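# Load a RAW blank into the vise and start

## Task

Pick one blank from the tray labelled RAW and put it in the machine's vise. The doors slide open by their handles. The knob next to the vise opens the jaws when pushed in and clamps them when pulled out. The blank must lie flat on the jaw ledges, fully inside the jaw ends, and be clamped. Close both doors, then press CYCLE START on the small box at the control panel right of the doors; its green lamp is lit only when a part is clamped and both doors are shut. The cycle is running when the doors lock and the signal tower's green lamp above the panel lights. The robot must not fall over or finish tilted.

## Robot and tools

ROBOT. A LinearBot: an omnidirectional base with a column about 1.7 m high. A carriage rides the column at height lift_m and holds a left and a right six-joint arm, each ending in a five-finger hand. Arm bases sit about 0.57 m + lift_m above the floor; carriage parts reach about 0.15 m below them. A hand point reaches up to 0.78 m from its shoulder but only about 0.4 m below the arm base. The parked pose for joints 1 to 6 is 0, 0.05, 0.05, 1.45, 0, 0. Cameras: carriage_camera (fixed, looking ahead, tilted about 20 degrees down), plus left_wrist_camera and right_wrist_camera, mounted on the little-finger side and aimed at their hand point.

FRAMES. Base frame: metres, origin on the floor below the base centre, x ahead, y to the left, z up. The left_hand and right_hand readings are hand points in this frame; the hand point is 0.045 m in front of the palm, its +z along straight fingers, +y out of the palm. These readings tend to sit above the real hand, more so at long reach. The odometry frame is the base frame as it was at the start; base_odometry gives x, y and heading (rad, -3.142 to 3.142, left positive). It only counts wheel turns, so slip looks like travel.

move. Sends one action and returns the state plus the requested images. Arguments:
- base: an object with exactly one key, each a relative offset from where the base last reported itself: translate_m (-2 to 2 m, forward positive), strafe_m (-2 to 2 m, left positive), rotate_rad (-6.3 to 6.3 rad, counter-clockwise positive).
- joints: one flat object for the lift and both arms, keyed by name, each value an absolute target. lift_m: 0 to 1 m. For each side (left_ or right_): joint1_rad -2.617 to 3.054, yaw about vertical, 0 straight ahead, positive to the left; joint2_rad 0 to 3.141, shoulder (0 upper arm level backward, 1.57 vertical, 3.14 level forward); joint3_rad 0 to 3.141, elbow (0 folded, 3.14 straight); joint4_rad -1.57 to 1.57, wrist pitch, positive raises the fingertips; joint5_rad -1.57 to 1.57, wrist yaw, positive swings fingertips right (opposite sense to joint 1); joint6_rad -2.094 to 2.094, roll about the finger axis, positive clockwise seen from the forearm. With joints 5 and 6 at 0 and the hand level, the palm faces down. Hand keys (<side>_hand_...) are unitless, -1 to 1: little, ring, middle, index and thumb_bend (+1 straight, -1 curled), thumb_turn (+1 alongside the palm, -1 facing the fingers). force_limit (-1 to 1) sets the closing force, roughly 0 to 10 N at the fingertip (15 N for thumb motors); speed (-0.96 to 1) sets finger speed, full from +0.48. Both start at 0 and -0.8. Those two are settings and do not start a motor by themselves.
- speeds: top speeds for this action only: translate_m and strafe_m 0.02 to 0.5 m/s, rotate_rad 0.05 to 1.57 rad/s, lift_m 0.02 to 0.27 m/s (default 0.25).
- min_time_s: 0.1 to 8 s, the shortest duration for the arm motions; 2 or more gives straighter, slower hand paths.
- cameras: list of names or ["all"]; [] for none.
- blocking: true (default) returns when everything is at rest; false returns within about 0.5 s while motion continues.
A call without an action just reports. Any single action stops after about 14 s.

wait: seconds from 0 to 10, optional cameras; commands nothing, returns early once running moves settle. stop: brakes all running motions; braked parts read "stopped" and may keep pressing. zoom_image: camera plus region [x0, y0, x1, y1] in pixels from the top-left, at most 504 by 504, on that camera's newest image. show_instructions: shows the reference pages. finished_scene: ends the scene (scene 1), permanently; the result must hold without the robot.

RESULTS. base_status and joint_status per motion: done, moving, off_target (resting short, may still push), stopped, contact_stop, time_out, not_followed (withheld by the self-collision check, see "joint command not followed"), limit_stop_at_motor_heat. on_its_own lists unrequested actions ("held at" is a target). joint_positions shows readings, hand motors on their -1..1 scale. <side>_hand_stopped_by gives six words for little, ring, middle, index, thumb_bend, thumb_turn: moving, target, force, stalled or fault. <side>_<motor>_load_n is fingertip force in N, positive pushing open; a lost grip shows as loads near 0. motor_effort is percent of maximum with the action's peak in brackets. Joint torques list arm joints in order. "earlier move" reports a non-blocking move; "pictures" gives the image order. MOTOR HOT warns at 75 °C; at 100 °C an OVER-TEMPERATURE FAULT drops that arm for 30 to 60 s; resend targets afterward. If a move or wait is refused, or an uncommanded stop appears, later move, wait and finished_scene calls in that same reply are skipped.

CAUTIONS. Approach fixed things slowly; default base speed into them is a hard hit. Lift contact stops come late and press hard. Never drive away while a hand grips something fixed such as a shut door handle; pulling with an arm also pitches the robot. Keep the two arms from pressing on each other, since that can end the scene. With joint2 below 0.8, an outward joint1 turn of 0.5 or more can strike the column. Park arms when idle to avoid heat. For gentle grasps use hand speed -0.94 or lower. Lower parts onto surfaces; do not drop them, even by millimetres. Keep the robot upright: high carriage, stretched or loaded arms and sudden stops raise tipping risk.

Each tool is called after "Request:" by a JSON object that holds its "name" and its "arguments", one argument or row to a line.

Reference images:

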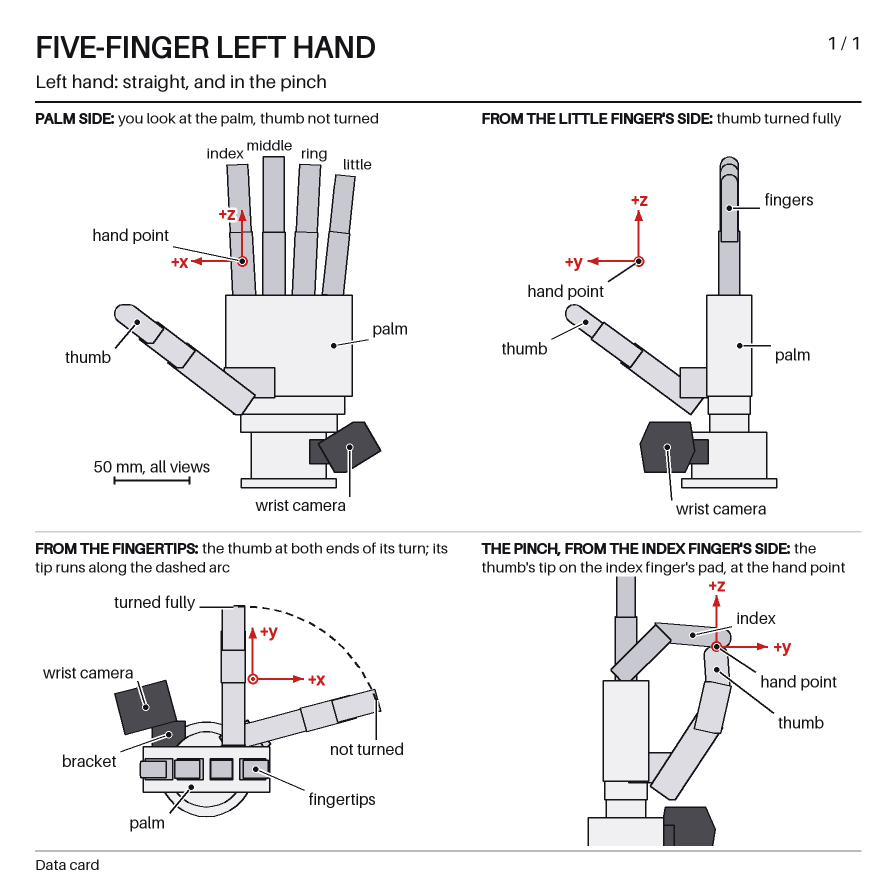

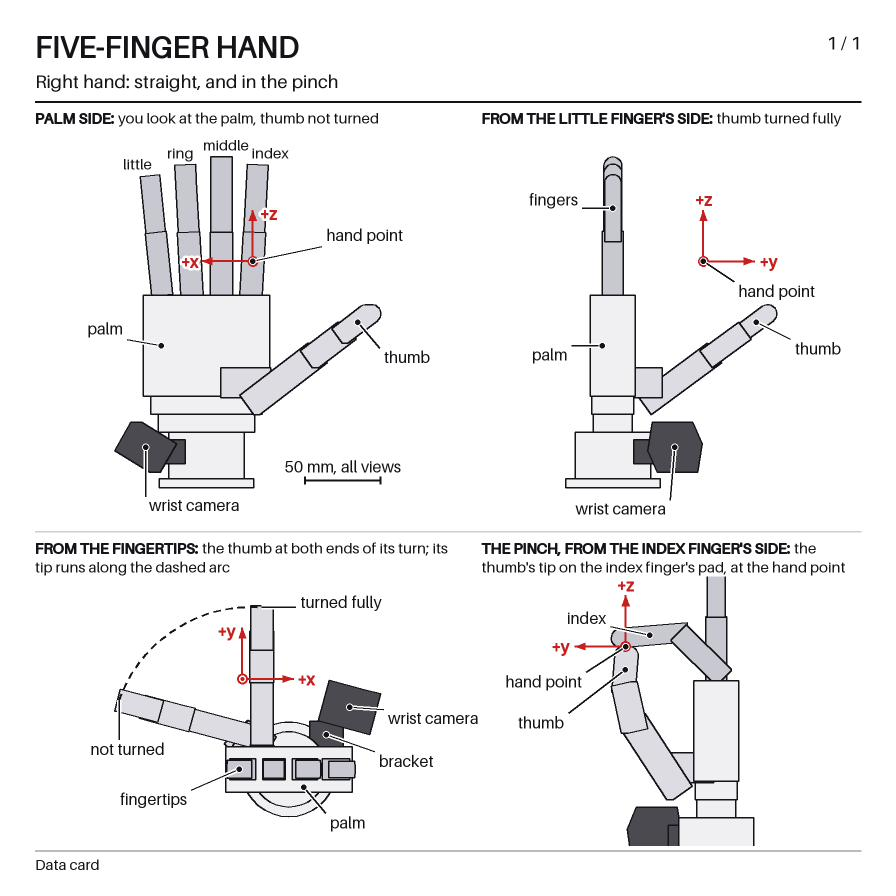

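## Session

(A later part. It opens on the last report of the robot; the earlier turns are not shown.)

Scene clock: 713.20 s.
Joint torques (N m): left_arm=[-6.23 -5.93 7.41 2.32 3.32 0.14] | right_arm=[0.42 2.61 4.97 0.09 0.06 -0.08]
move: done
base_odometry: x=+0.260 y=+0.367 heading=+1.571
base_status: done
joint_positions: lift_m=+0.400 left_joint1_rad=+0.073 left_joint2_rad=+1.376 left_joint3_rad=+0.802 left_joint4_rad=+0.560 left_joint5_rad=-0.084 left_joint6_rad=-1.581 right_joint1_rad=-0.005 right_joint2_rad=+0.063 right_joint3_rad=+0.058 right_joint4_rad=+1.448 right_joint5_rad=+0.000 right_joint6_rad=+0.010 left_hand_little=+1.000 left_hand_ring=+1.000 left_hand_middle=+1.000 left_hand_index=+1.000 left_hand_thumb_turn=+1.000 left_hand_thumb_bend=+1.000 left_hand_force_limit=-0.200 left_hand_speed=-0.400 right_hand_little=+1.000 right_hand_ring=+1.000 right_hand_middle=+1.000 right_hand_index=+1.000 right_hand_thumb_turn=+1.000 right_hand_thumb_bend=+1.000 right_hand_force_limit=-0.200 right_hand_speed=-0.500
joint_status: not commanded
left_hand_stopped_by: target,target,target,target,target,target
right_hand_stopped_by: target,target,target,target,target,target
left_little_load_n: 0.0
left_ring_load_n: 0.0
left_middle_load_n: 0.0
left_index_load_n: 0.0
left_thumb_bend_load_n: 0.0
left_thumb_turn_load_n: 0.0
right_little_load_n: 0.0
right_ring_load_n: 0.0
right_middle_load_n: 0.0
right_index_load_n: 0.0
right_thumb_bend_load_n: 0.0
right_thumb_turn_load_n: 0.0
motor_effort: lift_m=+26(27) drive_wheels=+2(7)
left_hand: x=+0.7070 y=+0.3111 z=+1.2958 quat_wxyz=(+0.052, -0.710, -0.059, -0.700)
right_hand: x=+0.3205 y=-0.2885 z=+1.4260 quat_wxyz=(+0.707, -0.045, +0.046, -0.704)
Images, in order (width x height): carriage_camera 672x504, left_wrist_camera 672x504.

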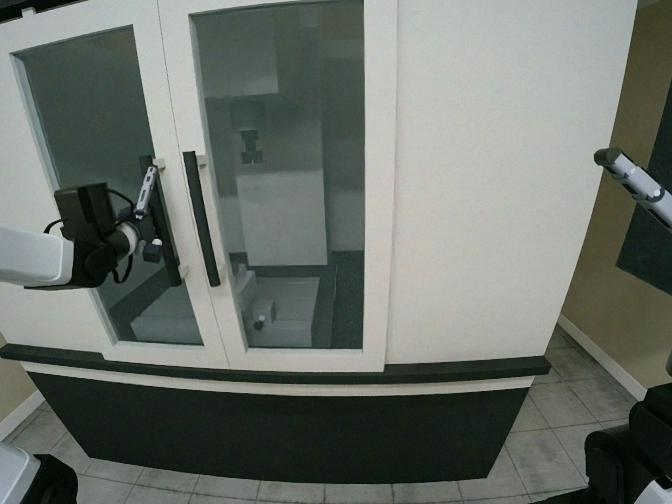

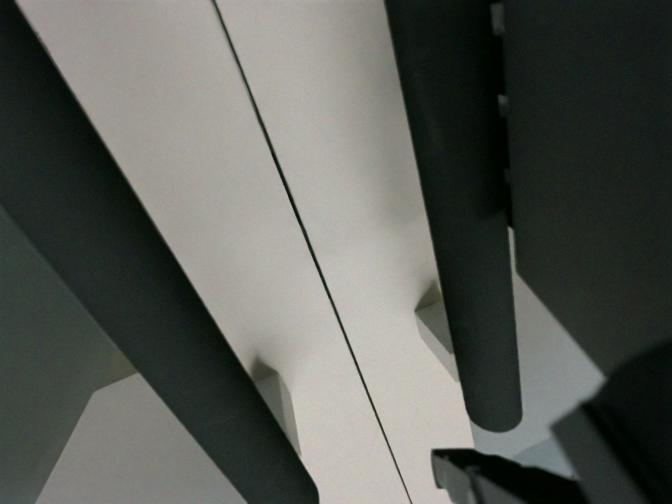

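Request:
{"name": "move", "arguments": {
  "base": {"strafe_m": -0.025},
  "speeds": {"strafe_m": 0.03},
  "cameras": ["left_wrist_camera"]
}}

Scene clock: 714.63 s.
Joint torques (N m): left_arm=[-8.12 -5.93 7.28 2.3 4.08 0.14] | right_arm=[0.42 2.65 5.08 0.09 0.07 -0.08]
move: done
base_odometry: x=+0.285 y=+0.367 heading=+1.571
base_status: done
joint_positions: lift_m=+0.400 left_joint1_rad=+0.093 left_joint2_rad=+1.376 left_joint3_rad=+0.802 left_joint4_rad=+0.560 left_joint5_rad=-0.147 left_joint6_rad=-1.582 right_joint1_rad=-0.005 right_joint2_rad=+0.063 right_joint3_rad=+0.058 right_joint4_rad=+1.448 right_joint5_rad=+0.000 right_joint6_rad=+0.010 left_hand_little=+1.000 left_hand_ring=+1.000 left_hand_middle=+1.000 left_hand_index=+1.000 left_hand_thumb_turn=+1.000 left_hand_thumb_bend=+1.000 left_hand_force_limit=-0.200 left_hand_speed=-0.400 right_hand_little=+1.000 right_hand_ring=+1.000 right_hand_middle=+1.000 right_hand_index=+1.000 right_hand_thumb_turn=+1.000 right_hand_thumb_bend=+1.000 right_hand_force_limit=-0.200 right_hand_speed=-0.500
joint_status: not commanded
left_hand_stopped_by: target,target,target,target,target,target
right_hand_stopped_by: target,target,target,target,target,target
left_little_load_n: 0.0
left_ring_load_n: 0.0
left_middle_load_n: 0.5
left_index_load_n: 0.5
left_thumb_bend_load_n: 0.0
left_thumb_turn_load_n: 0.0
right_little_load_n: 0.0
right_ring_load_n: 0.0
right_middle_load_n: 0.0
right_index_load_n: 0.0
right_thumb_bend_load_n: 0.0
right_thumb_turn_load_n: 0.0
motor_effort: lift_m=+26(27) drive_wheels=+2(8)
left_hand: x=+0.7082 y=+0.3336 z=+1.2959 quat_wxyz=(+0.081, -0.707, -0.089, -0.697)
right_hand: x=+0.3204 y=-0.2885 z=+1.4260 quat_wxyz=(+0.707, -0.045, +0.045, -0.704)
Images, in order (width x height): left_wrist_camera 672x504.

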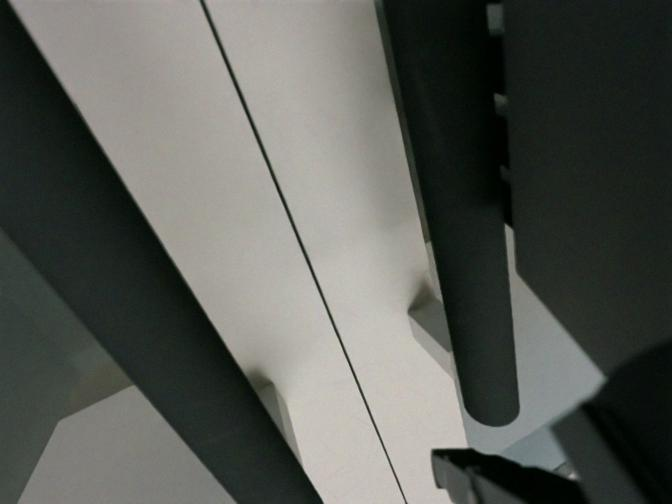

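Request:
{"name": "move", "arguments": {
  "base": {"strafe_m": 0.11},
  "joints": {"left_joint5_rad": 0},
  "speeds": {"strafe_m": 0.08},
  "cameras": []
}}

Request:
{"name": "move", "arguments": {
  "base": {"translate_m": -0.2},
  "speeds": {"translate_m": 0.15},
  "cameras": ["carriage_camera"]
}}

Request:
{"name": "move", "arguments": {
  "base": {"strafe_m": -0.5},
  "joints": {"left_joint1_rad": 0, "left_joint2_rad": 0.05, "left_joint3_rad": 0.05, "left_joint4_rad": 1.45, "left_joint5_rad": 0, "left_joint6_rad": 0},
  "speeds": {"strafe_m": 0.2},
  "cameras": ["carriage_camera"]
}}

Scene clock: 716.80 s.
Joint torques (N m): left_arm=[1.26 -4.22 7.35 2.59 -0.33 0.12] | right_arm=[0.42 2.65 5.03 0.07 0.07 -0.08]
move: off_target
base_odometry: x=+0.175 y=+0.367 heading=+1.571
base_status: done
joint_positions: lift_m=+0.400 left_joint1_rad=-0.006 left_joint2_rad=+1.360 left_joint3_rad=+0.802 left_joint4_rad=+0.536 left_joint5_rad=+0.033 left_joint6_rad=-1.580 right_joint1_rad=-0.005 right_joint2_rad=+0.063 right_joint3_rad=+0.058 right_joint4_rad=+1.448 right_joint5_rad=-0.001 right_joint6_rad=+0.010 left_hand_little=+1.000 left_hand_ring=+1.000 left_hand_middle=+1.000 left_hand_index=+1.000 left_hand_thumb_turn=+1.000 left_hand_thumb_bend=+1.000 left_hand_force_limit=-0.200 left_hand_speed=-0.400 right_hand_little=+1.000 right_hand_ring=+1.000 right_hand_middle=+1.000 right_hand_index=+1.000 right_hand_thumb_turn=+1.000 right_hand_thumb_bend=+1.000 right_hand_force_limit=-0.200 right_hand_speed=-0.500
joint_status: left_joint5_rad off_target (ended at +0.032, target +0.000)
left_hand_stopped_by: target,target,target,target,target,target
right_hand_stopped_by: target,target,target,target,target,target
left_little_load_n: 0.0
left_ring_load_n: 0.0
left_middle_load_n: -1.5
left_index_load_n: 0.0
left_thumb_bend_load_n: 0.0
left_thumb_turn_load_n: -0.5
right_little_load_n: -0.5
right_ring_load_n: 0.0
right_middle_load_n: 0.5
right_index_load_n: 0.0
right_thumb_bend_load_n: 0.0
right_thumb_turn_load_n: 0.0
motor_effort: lift_m=+26(27) drive_wheels=+3(6)
left_hand: x=+0.6957 y=+0.2506 z=+1.2968 quat_wxyz=(-0.017, -0.715, +0.010, -0.699)
right_hand: x=+0.3203 y=-0.2884 z=+1.4261 quat_wxyz=(+0.707, -0.045, +0.045, -0.704)

Scene clock: 719.13 s.
Joint torques (N m): left_arm=[0.91 -5.34 7.3 2.38 -0.15 0.12] | right_arm=[0.42 2.63 4.94 0.06 0.07 -0.08]
move: done
base_odometry: x=+0.175 y=+0.167 heading=+1.570
base_status: done
joint_positions: lift_m=+0.400 left_joint1_rad=-0.004 left_joint2_rad=+1.371 left_joint3_rad=+0.802 left_joint4_rad=+0.554 left_joint5_rad=+0.016 left_joint6_rad=-1.580 right_joint1_rad=-0.005 right_joint2_rad=+0.063 right_joint3_rad=+0.058 right_joint4_rad=+1.449 right_joint5_rad=-0.001 right_joint6_rad=+0.010 left_hand_little=+1.000 left_hand_ring=+1.000 left_hand_middle=+1.000 left_hand_index=+1.000 left_hand_thumb_turn=+1.000 left_hand_thumb_bend=+1.000 left_hand_force_limit=-0.200 left_hand_speed=-0.400 right_hand_little=+1.000 right_hand_ring=+1.000 right_hand_middle=+1.000 right_hand_index=+1.000 right_hand_thumb_turn=+1.000 right_hand_thumb_bend=+1.000 right_hand_force_limit=-0.200 right_hand_speed=-0.500
joint_status: not commanded
left_hand_stopped_by: target,target,target,target,target,target
right_hand_stopped_by: target,target,target,target,target,target
left_little_load_n: 0.0
left_ring_load_n: 0.0
left_middle_load_n: 0.0
left_index_load_n: 0.0
left_thumb_bend_load_n: 0.0
left_thumb_turn_load_n: 0.0
right_little_load_n: 0.0
right_ring_load_n: 0.0
right_middle_load_n: 0.0
right_index_load_n: 0.0
right_thumb_bend_load_n: 0.0
right_thumb_turn_load_n: 0.0
motor_effort: lift_m=+26(27) drive_wheels=+2(10)
left_hand: x=+0.6986 y=+0.2547 z=+1.2968 quat_wxyz=(-0.010, -0.712, +0.003, -0.702)
right_hand: x=+0.3200 y=-0.2884 z=+1.4262 quat_wxyz=(+0.707, -0.044, +0.045, -0.704)
Images, in order (width x height): carriage_camera 672x504.

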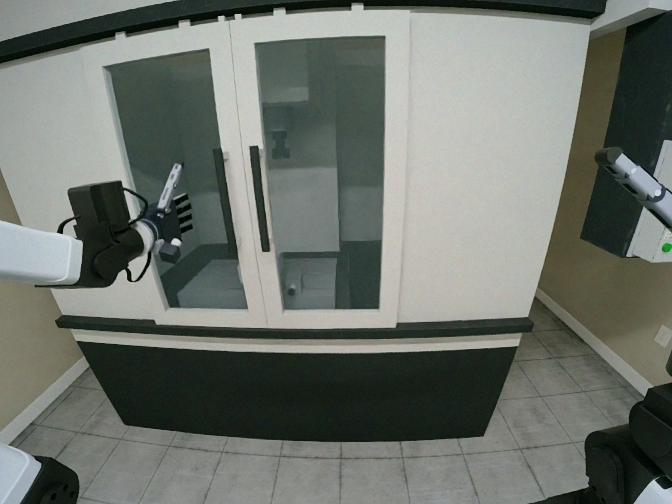

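Scene clock: 722.83 s.
Joint torques (N m): left_arm=[0.64 4.19 3.44 -0.07 -0.09 0.17] | right_arm=[0.42 2.65 5.03 0.08 0.08 -0.08]
move: done
base_odometry: x=+0.675 y=+0.166 heading=+1.570
base_status: done
joint_positions: lift_m=+0.400 left_joint1_rad=+0.000 left_joint2_rad=+0.058 left_joint3_rad=+0.059 left_joint4_rad=+1.440 left_joint5_rad=+0.009 left_joint6_rad=-0.012 right_joint1_rad=-0.005 right_joint2_rad=+0.063 right_joint3_rad=+0.058 right_joint4_rad=+1.449 right_joint5_rad=-0.001 right_joint6_rad=+0.010 left_hand_little=+1.000 left_hand_ring=+1.000 left_hand_middle=+1.000 left_hand_index=+1.000 left_hand_thumb_turn=+1.000 left_hand_thumb_bend=+1.000 left_hand_force_limit=-0.200 left_hand_speed=-0.400 right_hand_little=+1.000 right_hand_ring=+1.000 right_hand_middle=+1.000 right_hand_index=+1.000 right_hand_thumb_turn=+1.000 right_hand_thumb_bend=+1.000 right_hand_force_limit=-0.200 right_hand_speed=-0.500
joint_status: all done
left_hand_stopped_by: target,target,target,target,target,target
right_hand_stopped_by: target,target,target,target,target,target
left_little_load_n: 0.0
left_ring_load_n: 0.0
left_middle_load_n: 0.0
left_index_load_n: 0.0
left_thumb_bend_load_n: 0.0
left_thumb_turn_load_n: 0.0
right_little_load_n: 0.0
right_ring_load_n: 0.0
right_middle_load_n: 0.0
right_index_load_n: 0.0
right_thumb_bend_load_n: 0.0
right_thumb_turn_load_n: 0.0
motor_effort: lift_m=+26(27) drive_wheels=-3(5)
left_hand: x=+0.3200 y=+0.2860 z=+1.4258 quat_wxyz=(+0.701, -0.043, +0.049, -0.710)
right_hand: x=+0.3200 y=-0.2883 z=+1.4262 quat_wxyz=(+0.707, -0.045, +0.045, -0.704)
Images, in order (width x height): carriage_camera 672x504.

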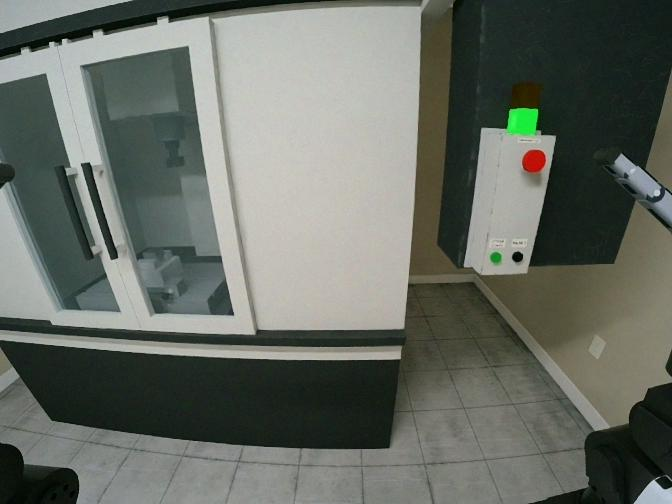

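Request:
{"name": "move", "arguments": {
  "base": {"strafe_m": -0.35},
  "speeds": {"strafe_m": 0.2},
  "cameras": ["carriage_camera"]
}}

Scene clock: 725.90 s.
Joint torques (N m): left_arm=[0.68 4.11 3.49 -0.14 -0.09 0.17] | right_arm=[0.4 2.69 5.01 0.09 0.09 -0.08]
move: done
base_odometry: x=+1.025 y=+0.166 heading=+1.570
base_status: done
joint_positions: lift_m=+0.400 left_joint1_rad=+0.000 left_joint2_rad=+0.058 left_joint3_rad=+0.059 left_joint4_rad=+1.444 left_joint5_rad=+0.008 left_joint6_rad=-0.012 right_joint1_rad=-0.005 right_joint2_rad=+0.063 right_joint3_rad=+0.058 right_joint4_rad=+1.449 right_joint5_rad=-0.001 right_joint6_rad=+0.010 left_hand_little=+1.000 left_hand_ring=+1.000 left_hand_middle=+1.000 left_hand_index=+1.000 left_hand_thumb_turn=+1.000 left_hand_thumb_bend=+1.000 left_hand_force_limit=-0.200 left_hand_speed=-0.400 right_hand_little=+1.000 right_hand_ring=+1.000 right_hand_middle=+1.000 right_hand_index=+1.000 right_hand_thumb_turn=+1.000 right_hand_thumb_bend=+1.000 right_hand_force_limit=-0.200 right_hand_speed=-0.500
joint_status: not commanded
left_hand_stopped_by: target,target,target,target,target,target
right_hand_stopped_by: target,target,target,target,target,target
left_little_load_n: 0.0
left_ring_load_n: 0.0
left_middle_load_n: 0.0
left_index_load_n: 0.0
left_thumb_bend_load_n: 0.0
left_thumb_turn_load_n: 0.0
right_little_load_n: 0.0
right_ring_load_n: 0.0
right_middle_load_n: 0.0
right_index_load_n: 0.0
right_thumb_bend_load_n: 0.0
right_thumb_turn_load_n: 0.0
motor_effort: lift_m=+26(27) drive_wheels=-3(6)
left_hand: x=+0.3190 y=+0.2863 z=+1.4262 quat_wxyz=(+0.701, -0.042, +0.047, -0.710)
right_hand: x=+0.3201 y=-0.2883 z=+1.4261 quat_wxyz=(+0.707, -0.045, +0.045, -0.704)
Images, in order (width x height): carriage_camera 672x504.

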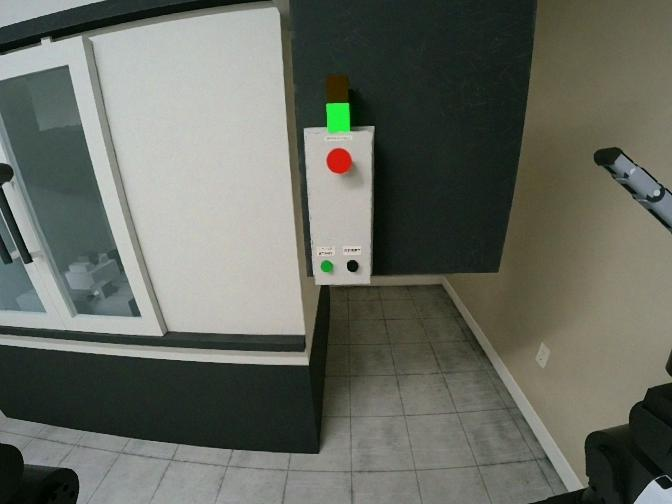

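Request:
{"name": "move", "arguments": {
  "base": {"translate_m": -0.32},
  "joints": {"lift_m": 0.3},
  "speeds": {"translate_m": 0.2},
  "cameras": []
}}

Request:
{"name": "move", "arguments": {
  "base": {"strafe_m": 0.332},
  "joints": {"right_joint1_rad": 0.0, "right_joint2_rad": 1.481, "right_joint3_rad": 0.684, "right_joint4_rad": 0.795, "right_joint5_rad": 0.0, "right_joint6_rad": 0, "right_hand_speed": 0, "right_hand_force_limit": -0.5, "right_hand_middle": -1, "right_hand_ring": -1, "right_hand_little": -1},
  "min_time_s": 2,
  "speeds": {"strafe_m": 0.2},
  "cameras": ["carriage_camera", "right_wrist_camera"]
}}

Scene clock: 729.17 s.
Joint torques (N m): left_arm=[0.66 4.33 3.99 -0.16 -0.07 0.18] | right_arm=[0.42 2.73 5.46 0.09 0.08 -0.07]
move: done
base_odometry: x=+1.025 y=-0.154 heading=+1.570
base_status: done
joint_positions: lift_m=+0.300 left_joint1_rad=+0.000 left_joint2_rad=+0.057 left_joint3_rad=+0.052 left_joint4_rad=+1.449 left_joint5_rad=+0.008 left_joint6_rad=-0.012 right_joint1_rad=-0.005 right_joint2_rad=+0.062 right_joint3_rad=+0.053 right_joint4_rad=+1.449 right_joint5_rad=-0.001 right_joint6_rad=+0.009 left_hand_little=+1.000 left_hand_ring=+1.000 left_hand_middle=+1.000 left_hand_index=+1.000 left_hand_thumb_turn=+1.000 left_hand_thumb_bend=+1.000 left_hand_force_limit=-0.200 left_hand_speed=-0.400 right_hand_little=+1.000 right_hand_ring=+1.000 right_hand_middle=+1.000 right_hand_index=+1.000 right_hand_thumb_turn=+1.000 right_hand_thumb_bend=+1.000 right_hand_force_limit=-0.200 right_hand_speed=-0.500
joint_status: all done
left_hand_stopped_by: target,target,target,target,target,target
right_hand_stopped_by: target,target,target,target,target,target
left_little_load_n: 0.0
left_ring_load_n: 0.0
left_middle_load_n: 0.0
left_index_load_n: 0.0
left_thumb_bend_load_n: 0.0
left_thumb_turn_load_n: 0.0
right_little_load_n: 0.0
right_ring_load_n: 0.0
right_middle_load_n: 0.0
right_index_load_n: 0.0
right_thumb_bend_load_n: 0.0
right_thumb_turn_load_n: 0.0
motor_effort: lift_m=+26(27) drive_wheels=-2(4)
left_hand: x=+0.3196 y=+0.2863 z=+1.3243 quat_wxyz=(+0.701, -0.042, +0.047, -0.710)
right_hand: x=+0.3212 y=-0.2883 z=+1.3246 quat_wxyz=(+0.707, -0.046, +0.046, -0.704)

Scene clock: 731.93 s.
Joint torques (N m): left_arm=[0.58 4.19 4 -0.16 -0.05 0.17] | right_arm=[0.4 -5.71 9.14 2.41 0.05 -0.06]
move: done
base_odometry: x=+0.693 y=-0.154 heading=+1.570
base_status: done
joint_positions: lift_m=+0.300 left_joint1_rad=+0.000 left_joint2_rad=+0.057 left_joint3_rad=+0.052 left_joint4_rad=+1.449 left_joint5_rad=+0.007 left_joint6_rad=-0.012 right_joint1_rad=-0.005 right_joint2_rad=+1.464 right_joint3_rad=+0.660 right_joint4_rad=+0.812 right_joint5_rad=+0.000 right_joint6_rad=+0.009 left_hand_little=+1.000 left_hand_ring=+1.000 left_hand_middle=+1.000 left_hand_index=+1.000 left_hand_thumb_turn=+1.000 left_hand_thumb_bend=+1.000 left_hand_force_limit=-0.200 left_hand_speed=-0.400 right_hand_little=-1.000 right_hand_ring=-1.000 right_hand_middle=-1.000 right_hand_index=+1.000 right_hand_thumb_turn=+1.000 right_hand_thumb_bend=+1.000 right_hand_force_limit=-0.500 right_hand_speed=+0.000
joint_status: all done
left_hand_stopped_by: target,target,target,target,target,target
right_hand_stopped_by: target,target,target,target,target,target
left_little_load_n: 0.0
left_ring_load_n: -0.5
left_middle_load_n: 0.0
left_index_load_n: 0.0
left_thumb_bend_load_n: 0.0
left_thumb_turn_load_n: 0.0
right_little_load_n: 0.0
right_ring_load_n: 0.0
right_middle_load_n: 0.5
right_index_load_n: 0.0
right_thumb_bend_load_n: 0.0
right_thumb_turn_load_n: 0.0
motor_effort: lift_m=+27(27) drive_wheels=-3(5)
left_hand: x=+0.3197 y=+0.2864 z=+1.3243 quat_wxyz=(+0.701, -0.042, +0.047, -0.710)
right_hand: x=+0.6988 y=-0.2903 z=+1.0622 quat_wxyz=(+0.503, -0.495, +0.501, -0.501)
Images, in order (width x height): carriage_camera 672x504, right_wrist_camera 672x504.

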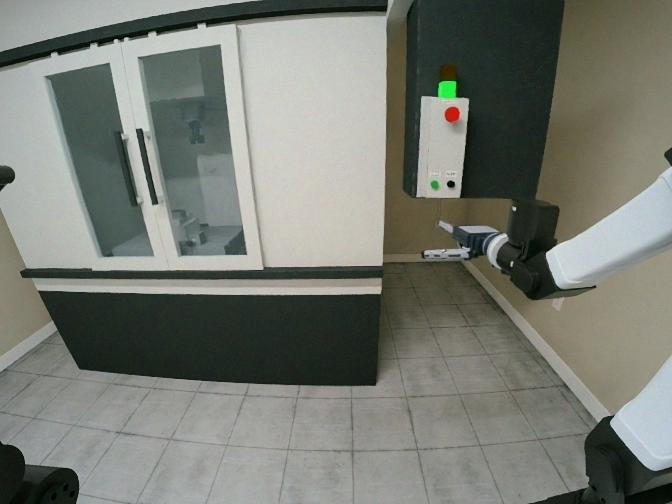

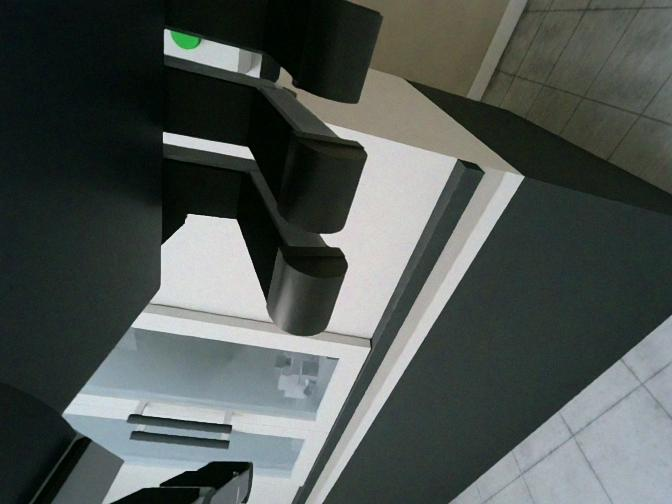

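Request:
{"name": "move", "arguments": {
  "base": {"translate_m": 0.07},
  "speeds": {"translate_m": 0.1},
  "cameras": ["carriage_camera", "right_wrist_camera"]
}}

Request:
{"name": "zoom_image", "arguments": {
  "camera": "carriage_camera",
  "region": [380, 100, 560, 300]
}}

Scene clock: 733.93 s.
Joint torques (N m): left_arm=[0.65 4.21 3.99 -0.19 -0.06 0.18] | right_arm=[0.4 -5.7 8.99 2.47 0.05 -0.06]
move: done
base_odometry: x=+0.693 y=-0.084 heading=+1.571
base_status: done
joint_positions: lift_m=+0.300 left_joint1_rad=+0.000 left_joint2_rad=+0.057 left_joint3_rad=+0.052 left_joint4_rad=+1.452 left_joint5_rad=+0.007 left_joint6_rad=-0.012 right_joint1_rad=-0.005 right_joint2_rad=+1.464 right_joint3_rad=+0.662 right_joint4_rad=+0.805 right_joint5_rad=+0.000 right_joint6_rad=+0.009 left_hand_little=+1.000 left_hand_ring=+1.000 left_hand_middle=+1.000 left_hand_index=+1.000 left_hand_thumb_turn=+1.000 left_hand_thumb_bend=+1.000 left_hand_force_limit=-0.200 left_hand_speed=-0.400 right_hand_little=-1.000 right_hand_ring=-1.000 right_hand_middle=-1.000 right_hand_index=+1.000 right_hand_thumb_turn=+1.000 right_hand_thumb_bend=+1.000 right_hand_force_limit=-0.500 right_hand_speed=+0.000
joint_status: not commanded
left_hand_stopped_by: target,target,target,target,target,target
right_hand_stopped_by: target,target,target,target,target,target
left_little_load_n: 0.0
left_ring_load_n: 0.0
left_middle_load_n: 0.0
left_index_load_n: 0.0
left_thumb_bend_load_n: 0.0
left_thumb_turn_load_n: -0.5
right_little_load_n: 0.0
right_ring_load_n: 0.0
right_middle_load_n: 0.0
right_index_load_n: 0.0
right_thumb_bend_load_n: 0.5
right_thumb_turn_load_n: 0.0
motor_effort: lift_m=+26(27) drive_wheels=-4(7)
left_hand: x=+0.3190 y=+0.2864 z=+1.3246 quat_wxyz=(+0.701, -0.041, +0.046, -0.710)
right_hand: x=+0.6988 y=-0.2903 z=+1.0612 quat_wxyz=(+0.502, -0.496, +0.503, -0.500)
Images, in order (width x height): carriage_camera 672x504, right_wrist_camera 672x504.

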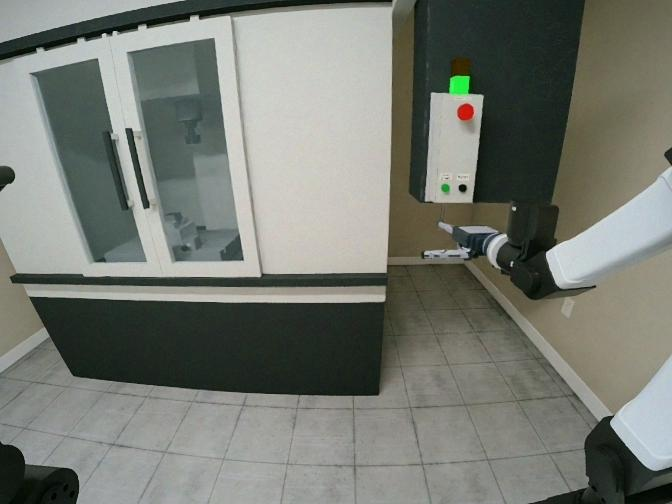

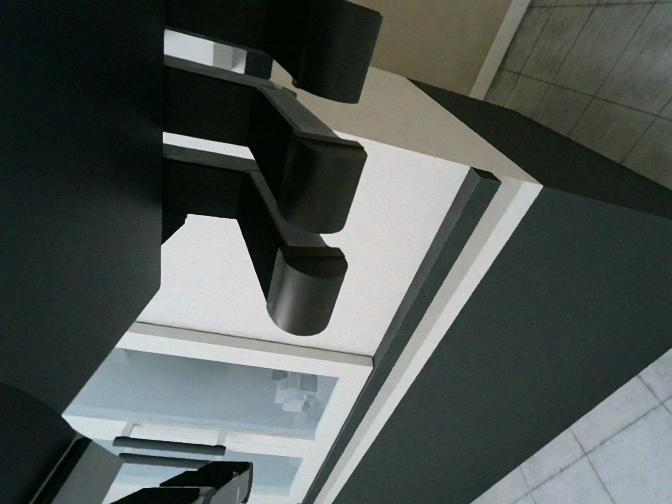

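Scaled by 2.520 from the camera's image (finer frame: 960x720).

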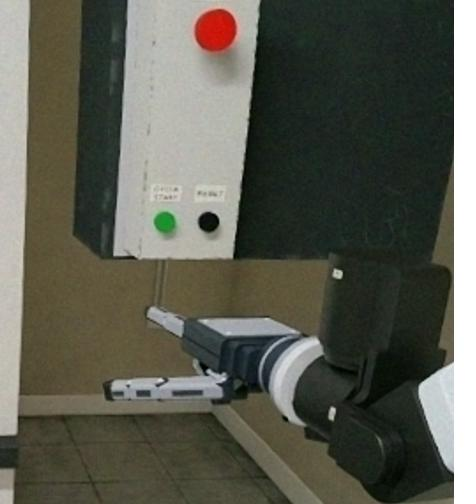

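Request:
{"name": "move", "arguments": {
  "base": {"strafe_m": -0.02},
  "joints": {"lift_m": 0.385},
  "cameras": ["carriage_camera", "right_wrist_camera"]
}}

Request:
{"name": "zoom_image", "arguments": {
  "camera": "carriage_camera",
  "region": [380, 120, 520, 260]
}}

Scene clock: 736.00 s.
Joint torques (N m): left_arm=[0.79 4.37 3.99 -0.17 -0.03 0.18] | right_arm=[0.29 -6.22 8.25 2.49 0.03 -0.06]
move: done
base_odometry: x=+0.712 y=-0.084 heading=+1.571
base_status: done
joint_positions: lift_m=+0.385 left_joint1_rad=+0.000 left_joint2_rad=+0.055 left_joint3_rad=+0.052 left_joint4_rad=+1.452 left_joint5_rad=+0.006 left_joint6_rad=-0.012 right_joint1_rad=-0.004 right_joint2_rad=+1.469 right_joint3_rad=+0.672 right_joint4_rad=+0.804 right_joint5_rad=+0.002 right_joint6_rad=+0.008 left_hand_little=+1.000 left_hand_ring=+1.000 left_hand_middle=+1.000 left_hand_index=+1.000 left_hand_thumb_turn=+1.000 left_hand_thumb_bend=+1.000 left_hand_force_limit=-0.200 left_hand_speed=-0.400 right_hand_little=-1.000 right_hand_ring=-1.000 right_hand_middle=-1.000 right_hand_index=+1.000 right_hand_thumb_turn=+1.000 right_hand_thumb_bend=+1.000 right_hand_force_limit=-0.500 right_hand_speed=+0.000
joint_status: all done
left_hand_stopped_by: target,target,target,target,target,target
right_hand_stopped_by: target,target,target,target,target,target
left_little_load_n: 0.0
left_ring_load_n: 0.0
left_middle_load_n: 0.0
left_index_load_n: 0.0
left_thumb_bend_load_n: 0.0
left_thumb_turn_load_n: 0.0
right_little_load_n: 0.0
right_ring_load_n: 0.0
right_middle_load_n: 0.0
right_index_load_n: 0.0
right_thumb_bend_load_n: 0.0
right_thumb_turn_load_n: 0.0
motor_effort: lift_m=+33(42) drive_wheels=-3(5)
left_hand: x=+0.3185 y=+0.2868 z=+1.4092 quat_wxyz=(+0.702, -0.041, +0.045, -0.710)
right_hand: x=+0.7009 y=-0.2902 z=+1.1476 quat_wxyz=(+0.502, -0.495, +0.502, -0.501)
Images, in order (width x height): carriage_camera 672x504, right_wrist_camera 672x504.

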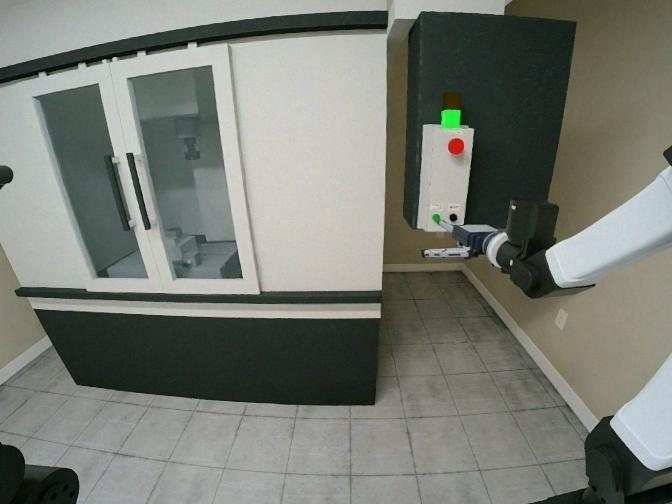

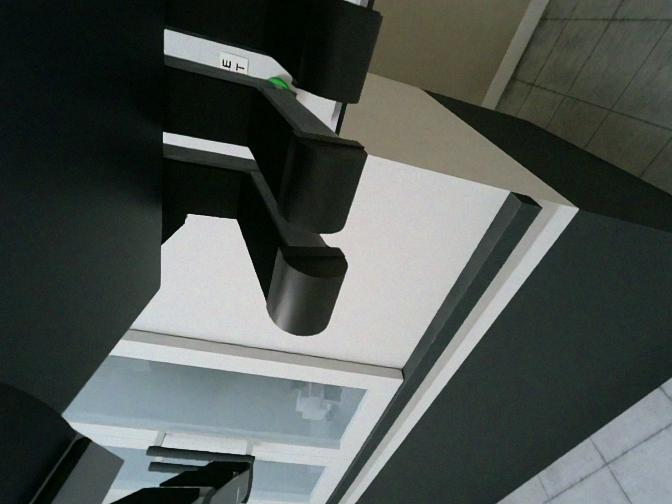

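Scaled by 3.600 from the camera's image (finer frame: 960x720).

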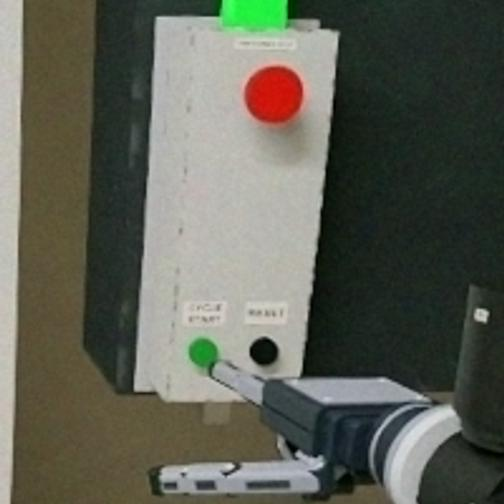

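Request:
{"name": "move", "arguments": {
  "base": {"translate_m": 0.02},
  "joints": {"lift_m": 0.389},
  "speeds": {"translate_m": 0.04},
  "cameras": ["carriage_camera", "right_wrist_camera"]
}}

Request:
{"name": "zoom_image", "arguments": {
  "camera": "carriage_camera",
  "region": [400, 170, 500, 270]
}}

Scene clock: 737.33 s.
Joint torques (N m): left_arm=[0.64 4.53 4.11 -0.22 -0.02 0.18] | right_arm=[0.29 -6.23 8.03 2.49 0.03 -0.06]
move: done
base_odometry: x=+0.713 y=-0.064 heading=+1.571
base_status: done
joint_positions: lift_m=+0.389 left_joint1_rad=+0.000 left_joint2_rad=+0.055 left_joint3_rad=+0.052 left_joint4_rad=+1.453 left_joint5_rad=+0.005 left_joint6_rad=-0.012 right_joint1_rad=-0.004 right_joint2_rad=+1.469 right_joint3_rad=+0.673 right_joint4_rad=+0.803 right_joint5_rad=+0.002 right_joint6_rad=+0.008 left_hand_little=+1.000 left_hand_ring=+1.000 left_hand_middle=+1.000 left_hand_index=+1.000 left_hand_thumb_turn=+1.000 left_hand_thumb_bend=+1.000 left_hand_force_limit=-0.200 left_hand_speed=-0.400 right_hand_little=-1.000 right_hand_ring=-1.000 right_hand_middle=-1.000 right_hand_index=+1.000 right_hand_thumb_turn=+1.000 right_hand_thumb_bend=+1.000 right_hand_force_limit=-0.500 right_hand_speed=+0.000
joint_status: all done
left_hand_stopped_by: target,target,target,target,target,target
right_hand_stopped_by: target,target,target,target,target,target
left_little_load_n: 0.0
left_ring_load_n: 0.0
left_middle_load_n: 0.0
left_index_load_n: 0.0
left_thumb_bend_load_n: 0.0
left_thumb_turn_load_n: 0.0
right_little_load_n: 0.0
right_ring_load_n: 0.0
right_middle_load_n: 0.0
right_index_load_n: -0.5
right_thumb_bend_load_n: 0.0
right_thumb_turn_load_n: 0.0
motor_effort: lift_m=+33(40) drive_wheels=-4(7)
left_hand: x=+0.3182 y=+0.2869 z=+1.4132 quat_wxyz=(+0.702, -0.041, +0.044, -0.710)
right_hand: x=+0.7012 y=-0.2902 z=+1.1521 quat_wxyz=(+0.502, -0.495, +0.502, -0.501)
Images, in order (width x height): carriage_camera 672x504, right_wrist_camera 672x504.

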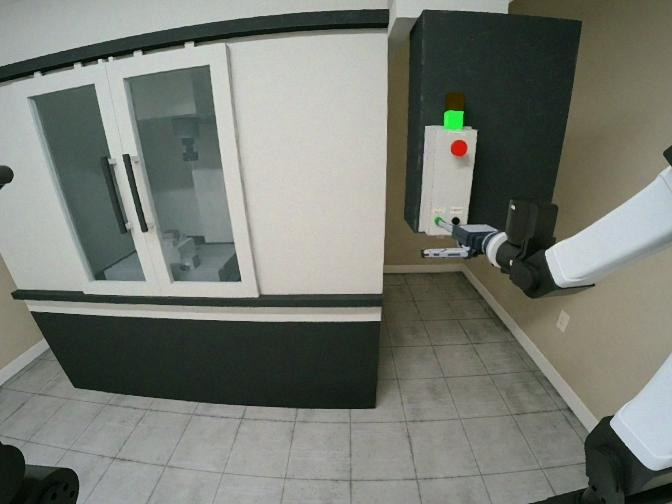

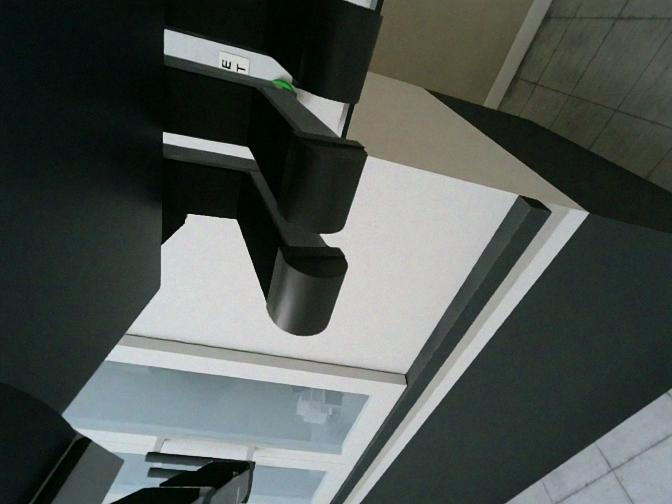

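Scaled by 5.040 from the camera's image (finer frame: 960x720).

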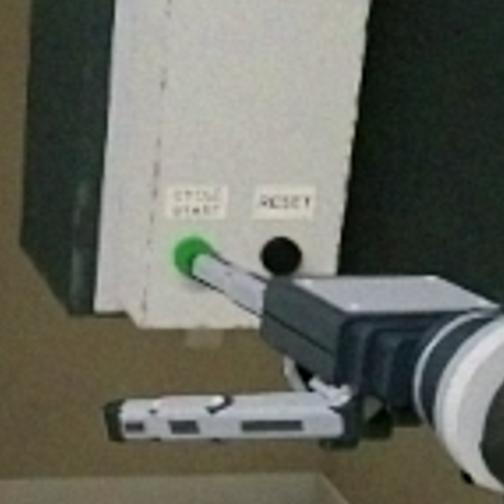

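Request:
{"name": "move", "arguments": {
  "base": {"translate_m": 0.015},
  "joints": {"lift_m": 0.391},
  "speeds": {"translate_m": 0.03},
  "cameras": ["carriage_camera"]
}}

Request:
{"name": "zoom_image", "arguments": {
  "camera": "carriage_camera",
  "region": [400, 170, 500, 270]
}}

Scene clock: 738.40 s.
Joint torques (N m): left_arm=[0.66 4.52 3.96 -0.21 -0.03 0.18] | right_arm=[0.28 -6.24 8.08 2.54 0.03 -0.06]
move: done
base_odometry: x=+0.713 y=-0.049 heading=+1.570
base_status: done
joint_positions: lift_m=+0.391 left_joint1_rad=+0.000 left_joint2_rad=+0.055 left_joint3_rad=+0.052 left_joint4_rad=+1.453 left_joint5_rad=+0.005 left_joint6_rad=-0.012 right_joint1_rad=-0.004 right_joint2_rad=+1.469 right_joint3_rad=+0.673 right_joint4_rad=+0.801 right_joint5_rad=+0.002 right_joint6_rad=+0.008 left_hand_little=+1.000 left_hand_ring=+1.000 left_hand_middle=+1.000 left_hand_index=+1.000 left_hand_thumb_turn=+1.000 left_hand_thumb_bend=+1.000 left_hand_force_limit=-0.200 left_hand_speed=-0.400 right_hand_little=-1.000 right_hand_ring=-1.000 right_hand_middle=-1.000 right_hand_index=+1.000 right_hand_thumb_turn=+1.000 right_hand_thumb_bend=+1.000 right_hand_force_limit=-0.500 right_hand_speed=+0.000
joint_status: all done
left_hand_stopped_by: target,target,target,target,target,target
right_hand_stopped_by: target,target,target,target,target,target
left_little_load_n: 0.0
left_ring_load_n: 0.0
left_middle_load_n: 0.0
left_index_load_n: 0.0
left_thumb_bend_load_n: 0.0
left_thumb_turn_load_n: 0.0
right_little_load_n: 0.0
right_ring_load_n: 0.0
right_middle_load_n: 0.0
right_index_load_n: -0.5
right_thumb_bend_load_n: 0.0
right_thumb_turn_load_n: -0.5
motor_effort: lift_m=+35(39) drive_wheels=-4(6)
left_hand: x=+0.3182 y=+0.2870 z=+1.4151 quat_wxyz=(+0.702, -0.041, +0.044, -0.710)
right_hand: x=+0.7010 y=-0.2902 z=+1.1534 quat_wxyz=(+0.502, -0.495, +0.502, -0.501)
Images, in order (width x height): carriage_camera 672x504.

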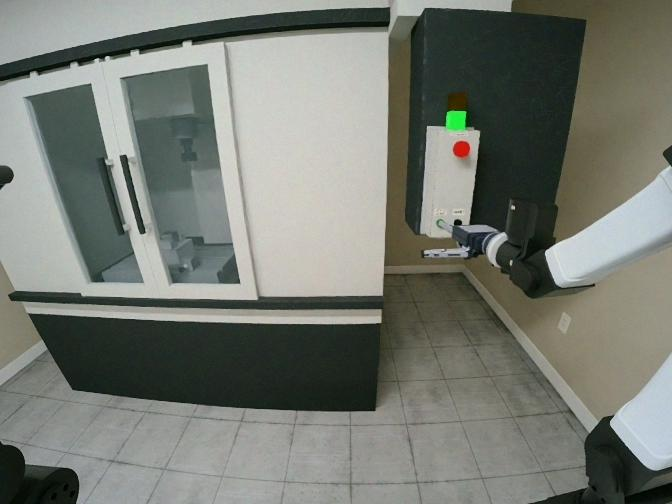

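Scaled by 5.040 from the camera's image (finer frame: 960x720).

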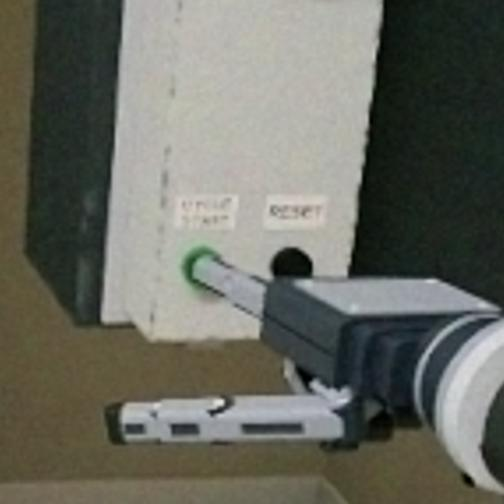

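Request:
{"name": "move", "arguments": {
  "base": {"translate_m": 0.008},
  "speeds": {"translate_m": 0.02},
  "cameras": ["carriage_camera"]
}}

Request:
{"name": "zoom_image", "arguments": {
  "camera": "carriage_camera",
  "region": [400, 60, 520, 260]
}}

Scene clock: 739.40 s.
Joint torques (N m): left_arm=[0.47 4.45 4.16 -0.25 -0.02 0.17] | right_arm=[0.25 -6.28 8.03 2.54 0.03 -0.07]
move: done
base_odometry: x=+0.713 y=-0.041 heading=+1.569
base_status: done
joint_positions: lift_m=+0.391 left_joint1_rad=+0.000 left_joint2_rad=+0.054 left_joint3_rad=+0.052 left_joint4_rad=+1.455 left_joint5_rad=+0.004 left_joint6_rad=-0.012 right_joint1_rad=-0.004 right_joint2_rad=+1.469 right_joint3_rad=+0.673 right_joint4_rad=+0.800 right_joint5_rad=+0.002 right_joint6_rad=+0.008 left_hand_little=+1.000 left_hand_ring=+1.000 left_hand_middle=+1.000 left_hand_index=+1.000 left_hand_thumb_turn=+1.000 left_hand_thumb_bend=+1.000 left_hand_force_limit=-0.200 left_hand_speed=-0.400 right_hand_little=-1.000 right_hand_ring=-1.000 right_hand_middle=-1.000 right_hand_index=+1.000 right_hand_thumb_turn=+1.000 right_hand_thumb_bend=+1.000 right_hand_force_limit=-0.500 right_hand_speed=+0.000
joint_status: not commanded
left_hand_stopped_by: target,target,target,target,target,target
right_hand_stopped_by: target,target,target,target,target,target
left_little_load_n: 0.0
left_ring_load_n: 0.0
left_middle_load_n: 0.0
left_index_load_n: 0.0
left_thumb_bend_load_n: 0.0
left_thumb_turn_load_n: 0.0
right_little_load_n: 0.0
right_ring_load_n: 0.0
right_middle_load_n: 0.0
right_index_load_n: 0.0
right_thumb_bend_load_n: 0.0
right_thumb_turn_load_n: -0.5
motor_effort: lift_m=+35(35) drive_wheels=+2(7)
left_hand: x=+0.3176 y=+0.2871 z=+1.4153 quat_wxyz=(+0.702, -0.041, +0.043, -0.710)
right_hand: x=+0.7010 y=-0.2902 z=+1.1531 quat_wxyz=(+0.502, -0.496, +0.503, -0.500)
Images, in order (width x height): carriage_camera 672x504.

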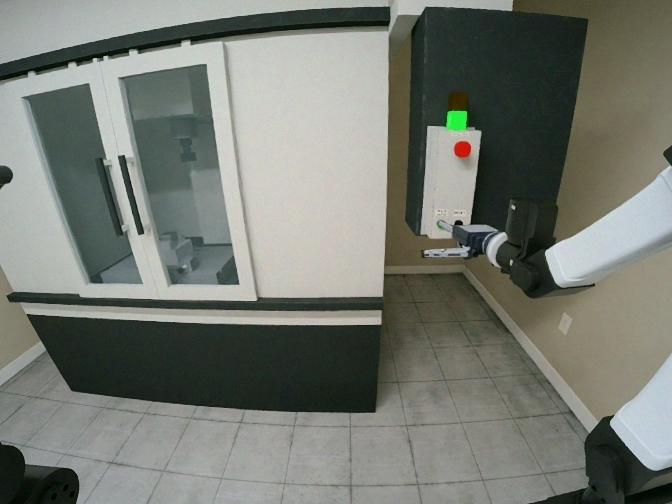

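Scaled by 2.520 from the camera's image (finer frame: 960x720).

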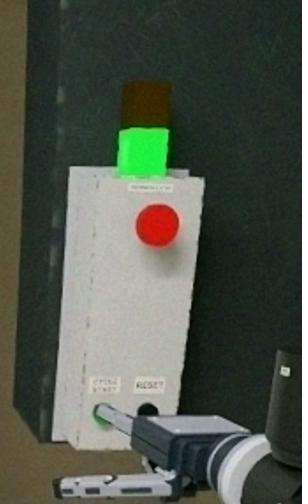

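Request:
{"name": "move", "arguments": {
  "base": {"translate_m": 0.008},
  "speeds": {"translate_m": 0.02},
  "cameras": ["carriage_camera"]
}}

Request:
{"name": "zoom_image", "arguments": {
  "camera": "carriage_camera",
  "region": [400, 60, 520, 260]
}}

Scene clock: 740.40 s.
Joint torques (N m): left_arm=[0.64 4.37 4.08 -0.24 -0.01 0.17] | right_arm=[0.29 -6.32 8.01 2.53 0.03 -0.07]
move: done
base_odometry: x=+0.714 y=-0.033 heading=+1.569
base_status: done
joint_positions: lift_m=+0.391 left_joint1_rad=+0.000 left_joint2_rad=+0.054 left_joint3_rad=+0.052 left_joint4_rad=+1.455 left_joint5_rad=+0.004 left_joint6_rad=-0.012 right_joint1_rad=-0.004 right_joint2_rad=+1.469 right_joint3_rad=+0.673 right_joint4_rad=+0.800 right_joint5_rad=+0.002 right_joint6_rad=+0.008 left_hand_little=+1.000 left_hand_ring=+1.000 left_hand_middle=+1.000 left_hand_index=+1.000 left_hand_thumb_turn=+1.000 left_hand_thumb_bend=+1.000 left_hand_force_limit=-0.200 left_hand_speed=-0.400 right_hand_little=-1.000 right_hand_ring=-1.000 right_hand_middle=-1.000 right_hand_index=+1.000 right_hand_thumb_turn=+1.000 right_hand_thumb_bend=+1.000 right_hand_force_limit=-0.500 right_hand_speed=+0.000
joint_status: not commanded
left_hand_stopped_by: target,target,target,target,target,target
right_hand_stopped_by: target,target,target,target,target,target
left_little_load_n: 0.0
left_ring_load_n: 0.5
left_middle_load_n: 0.0
left_index_load_n: -0.5
left_thumb_bend_load_n: 0.0
left_thumb_turn_load_n: 0.5
right_little_load_n: 0.0
right_ring_load_n: 0.0
right_middle_load_n: 0.0
right_index_load_n: 0.0
right_thumb_bend_load_n: 0.0
right_thumb_turn_load_n: -0.5
motor_effort: lift_m=+35(35) drive_wheels=+2(6)
left_hand: x=+0.3176 y=+0.2871 z=+1.4153 quat_wxyz=(+0.702, -0.041, +0.043, -0.710)
right_hand: x=+0.7010 y=-0.2902 z=+1.1531 quat_wxyz=(+0.502, -0.496, +0.503, -0.500)
Images, in order (width x height): carriage_camera 672x504.

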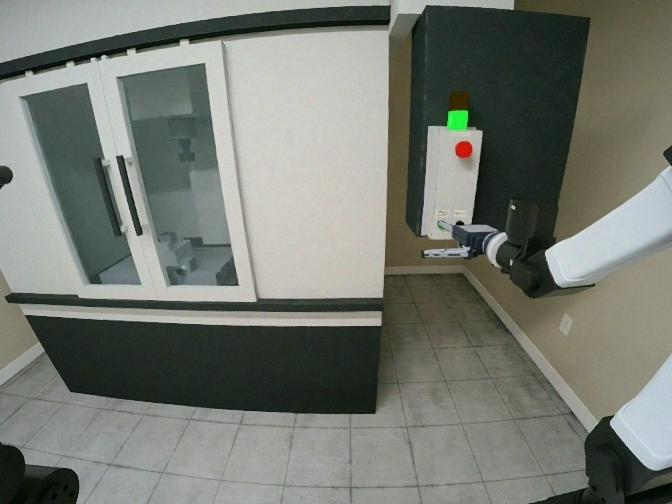

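Scaled by 2.520 from the camera's image (finer frame: 960x720).

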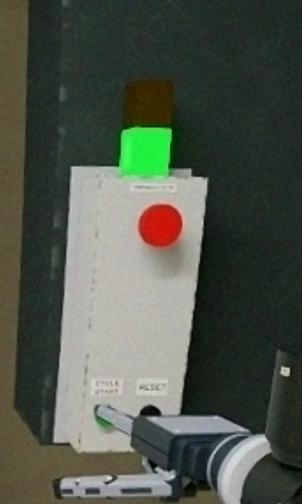

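Request:
{"name": "zoom_image", "arguments": {
  "camera": "carriage_camera",
  "region": [420, 200, 480, 260]
}}

Scaled by 8.400 from the camera's image (finer frame: 960x720).

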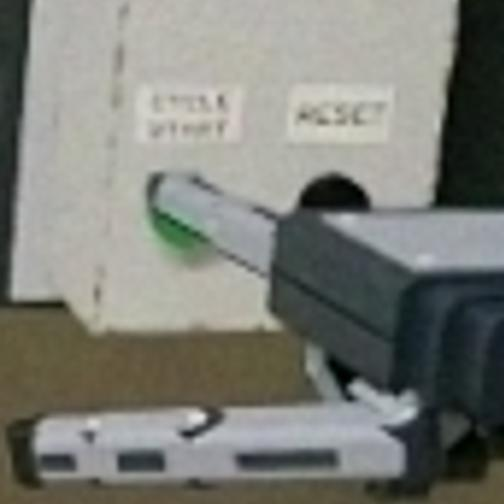

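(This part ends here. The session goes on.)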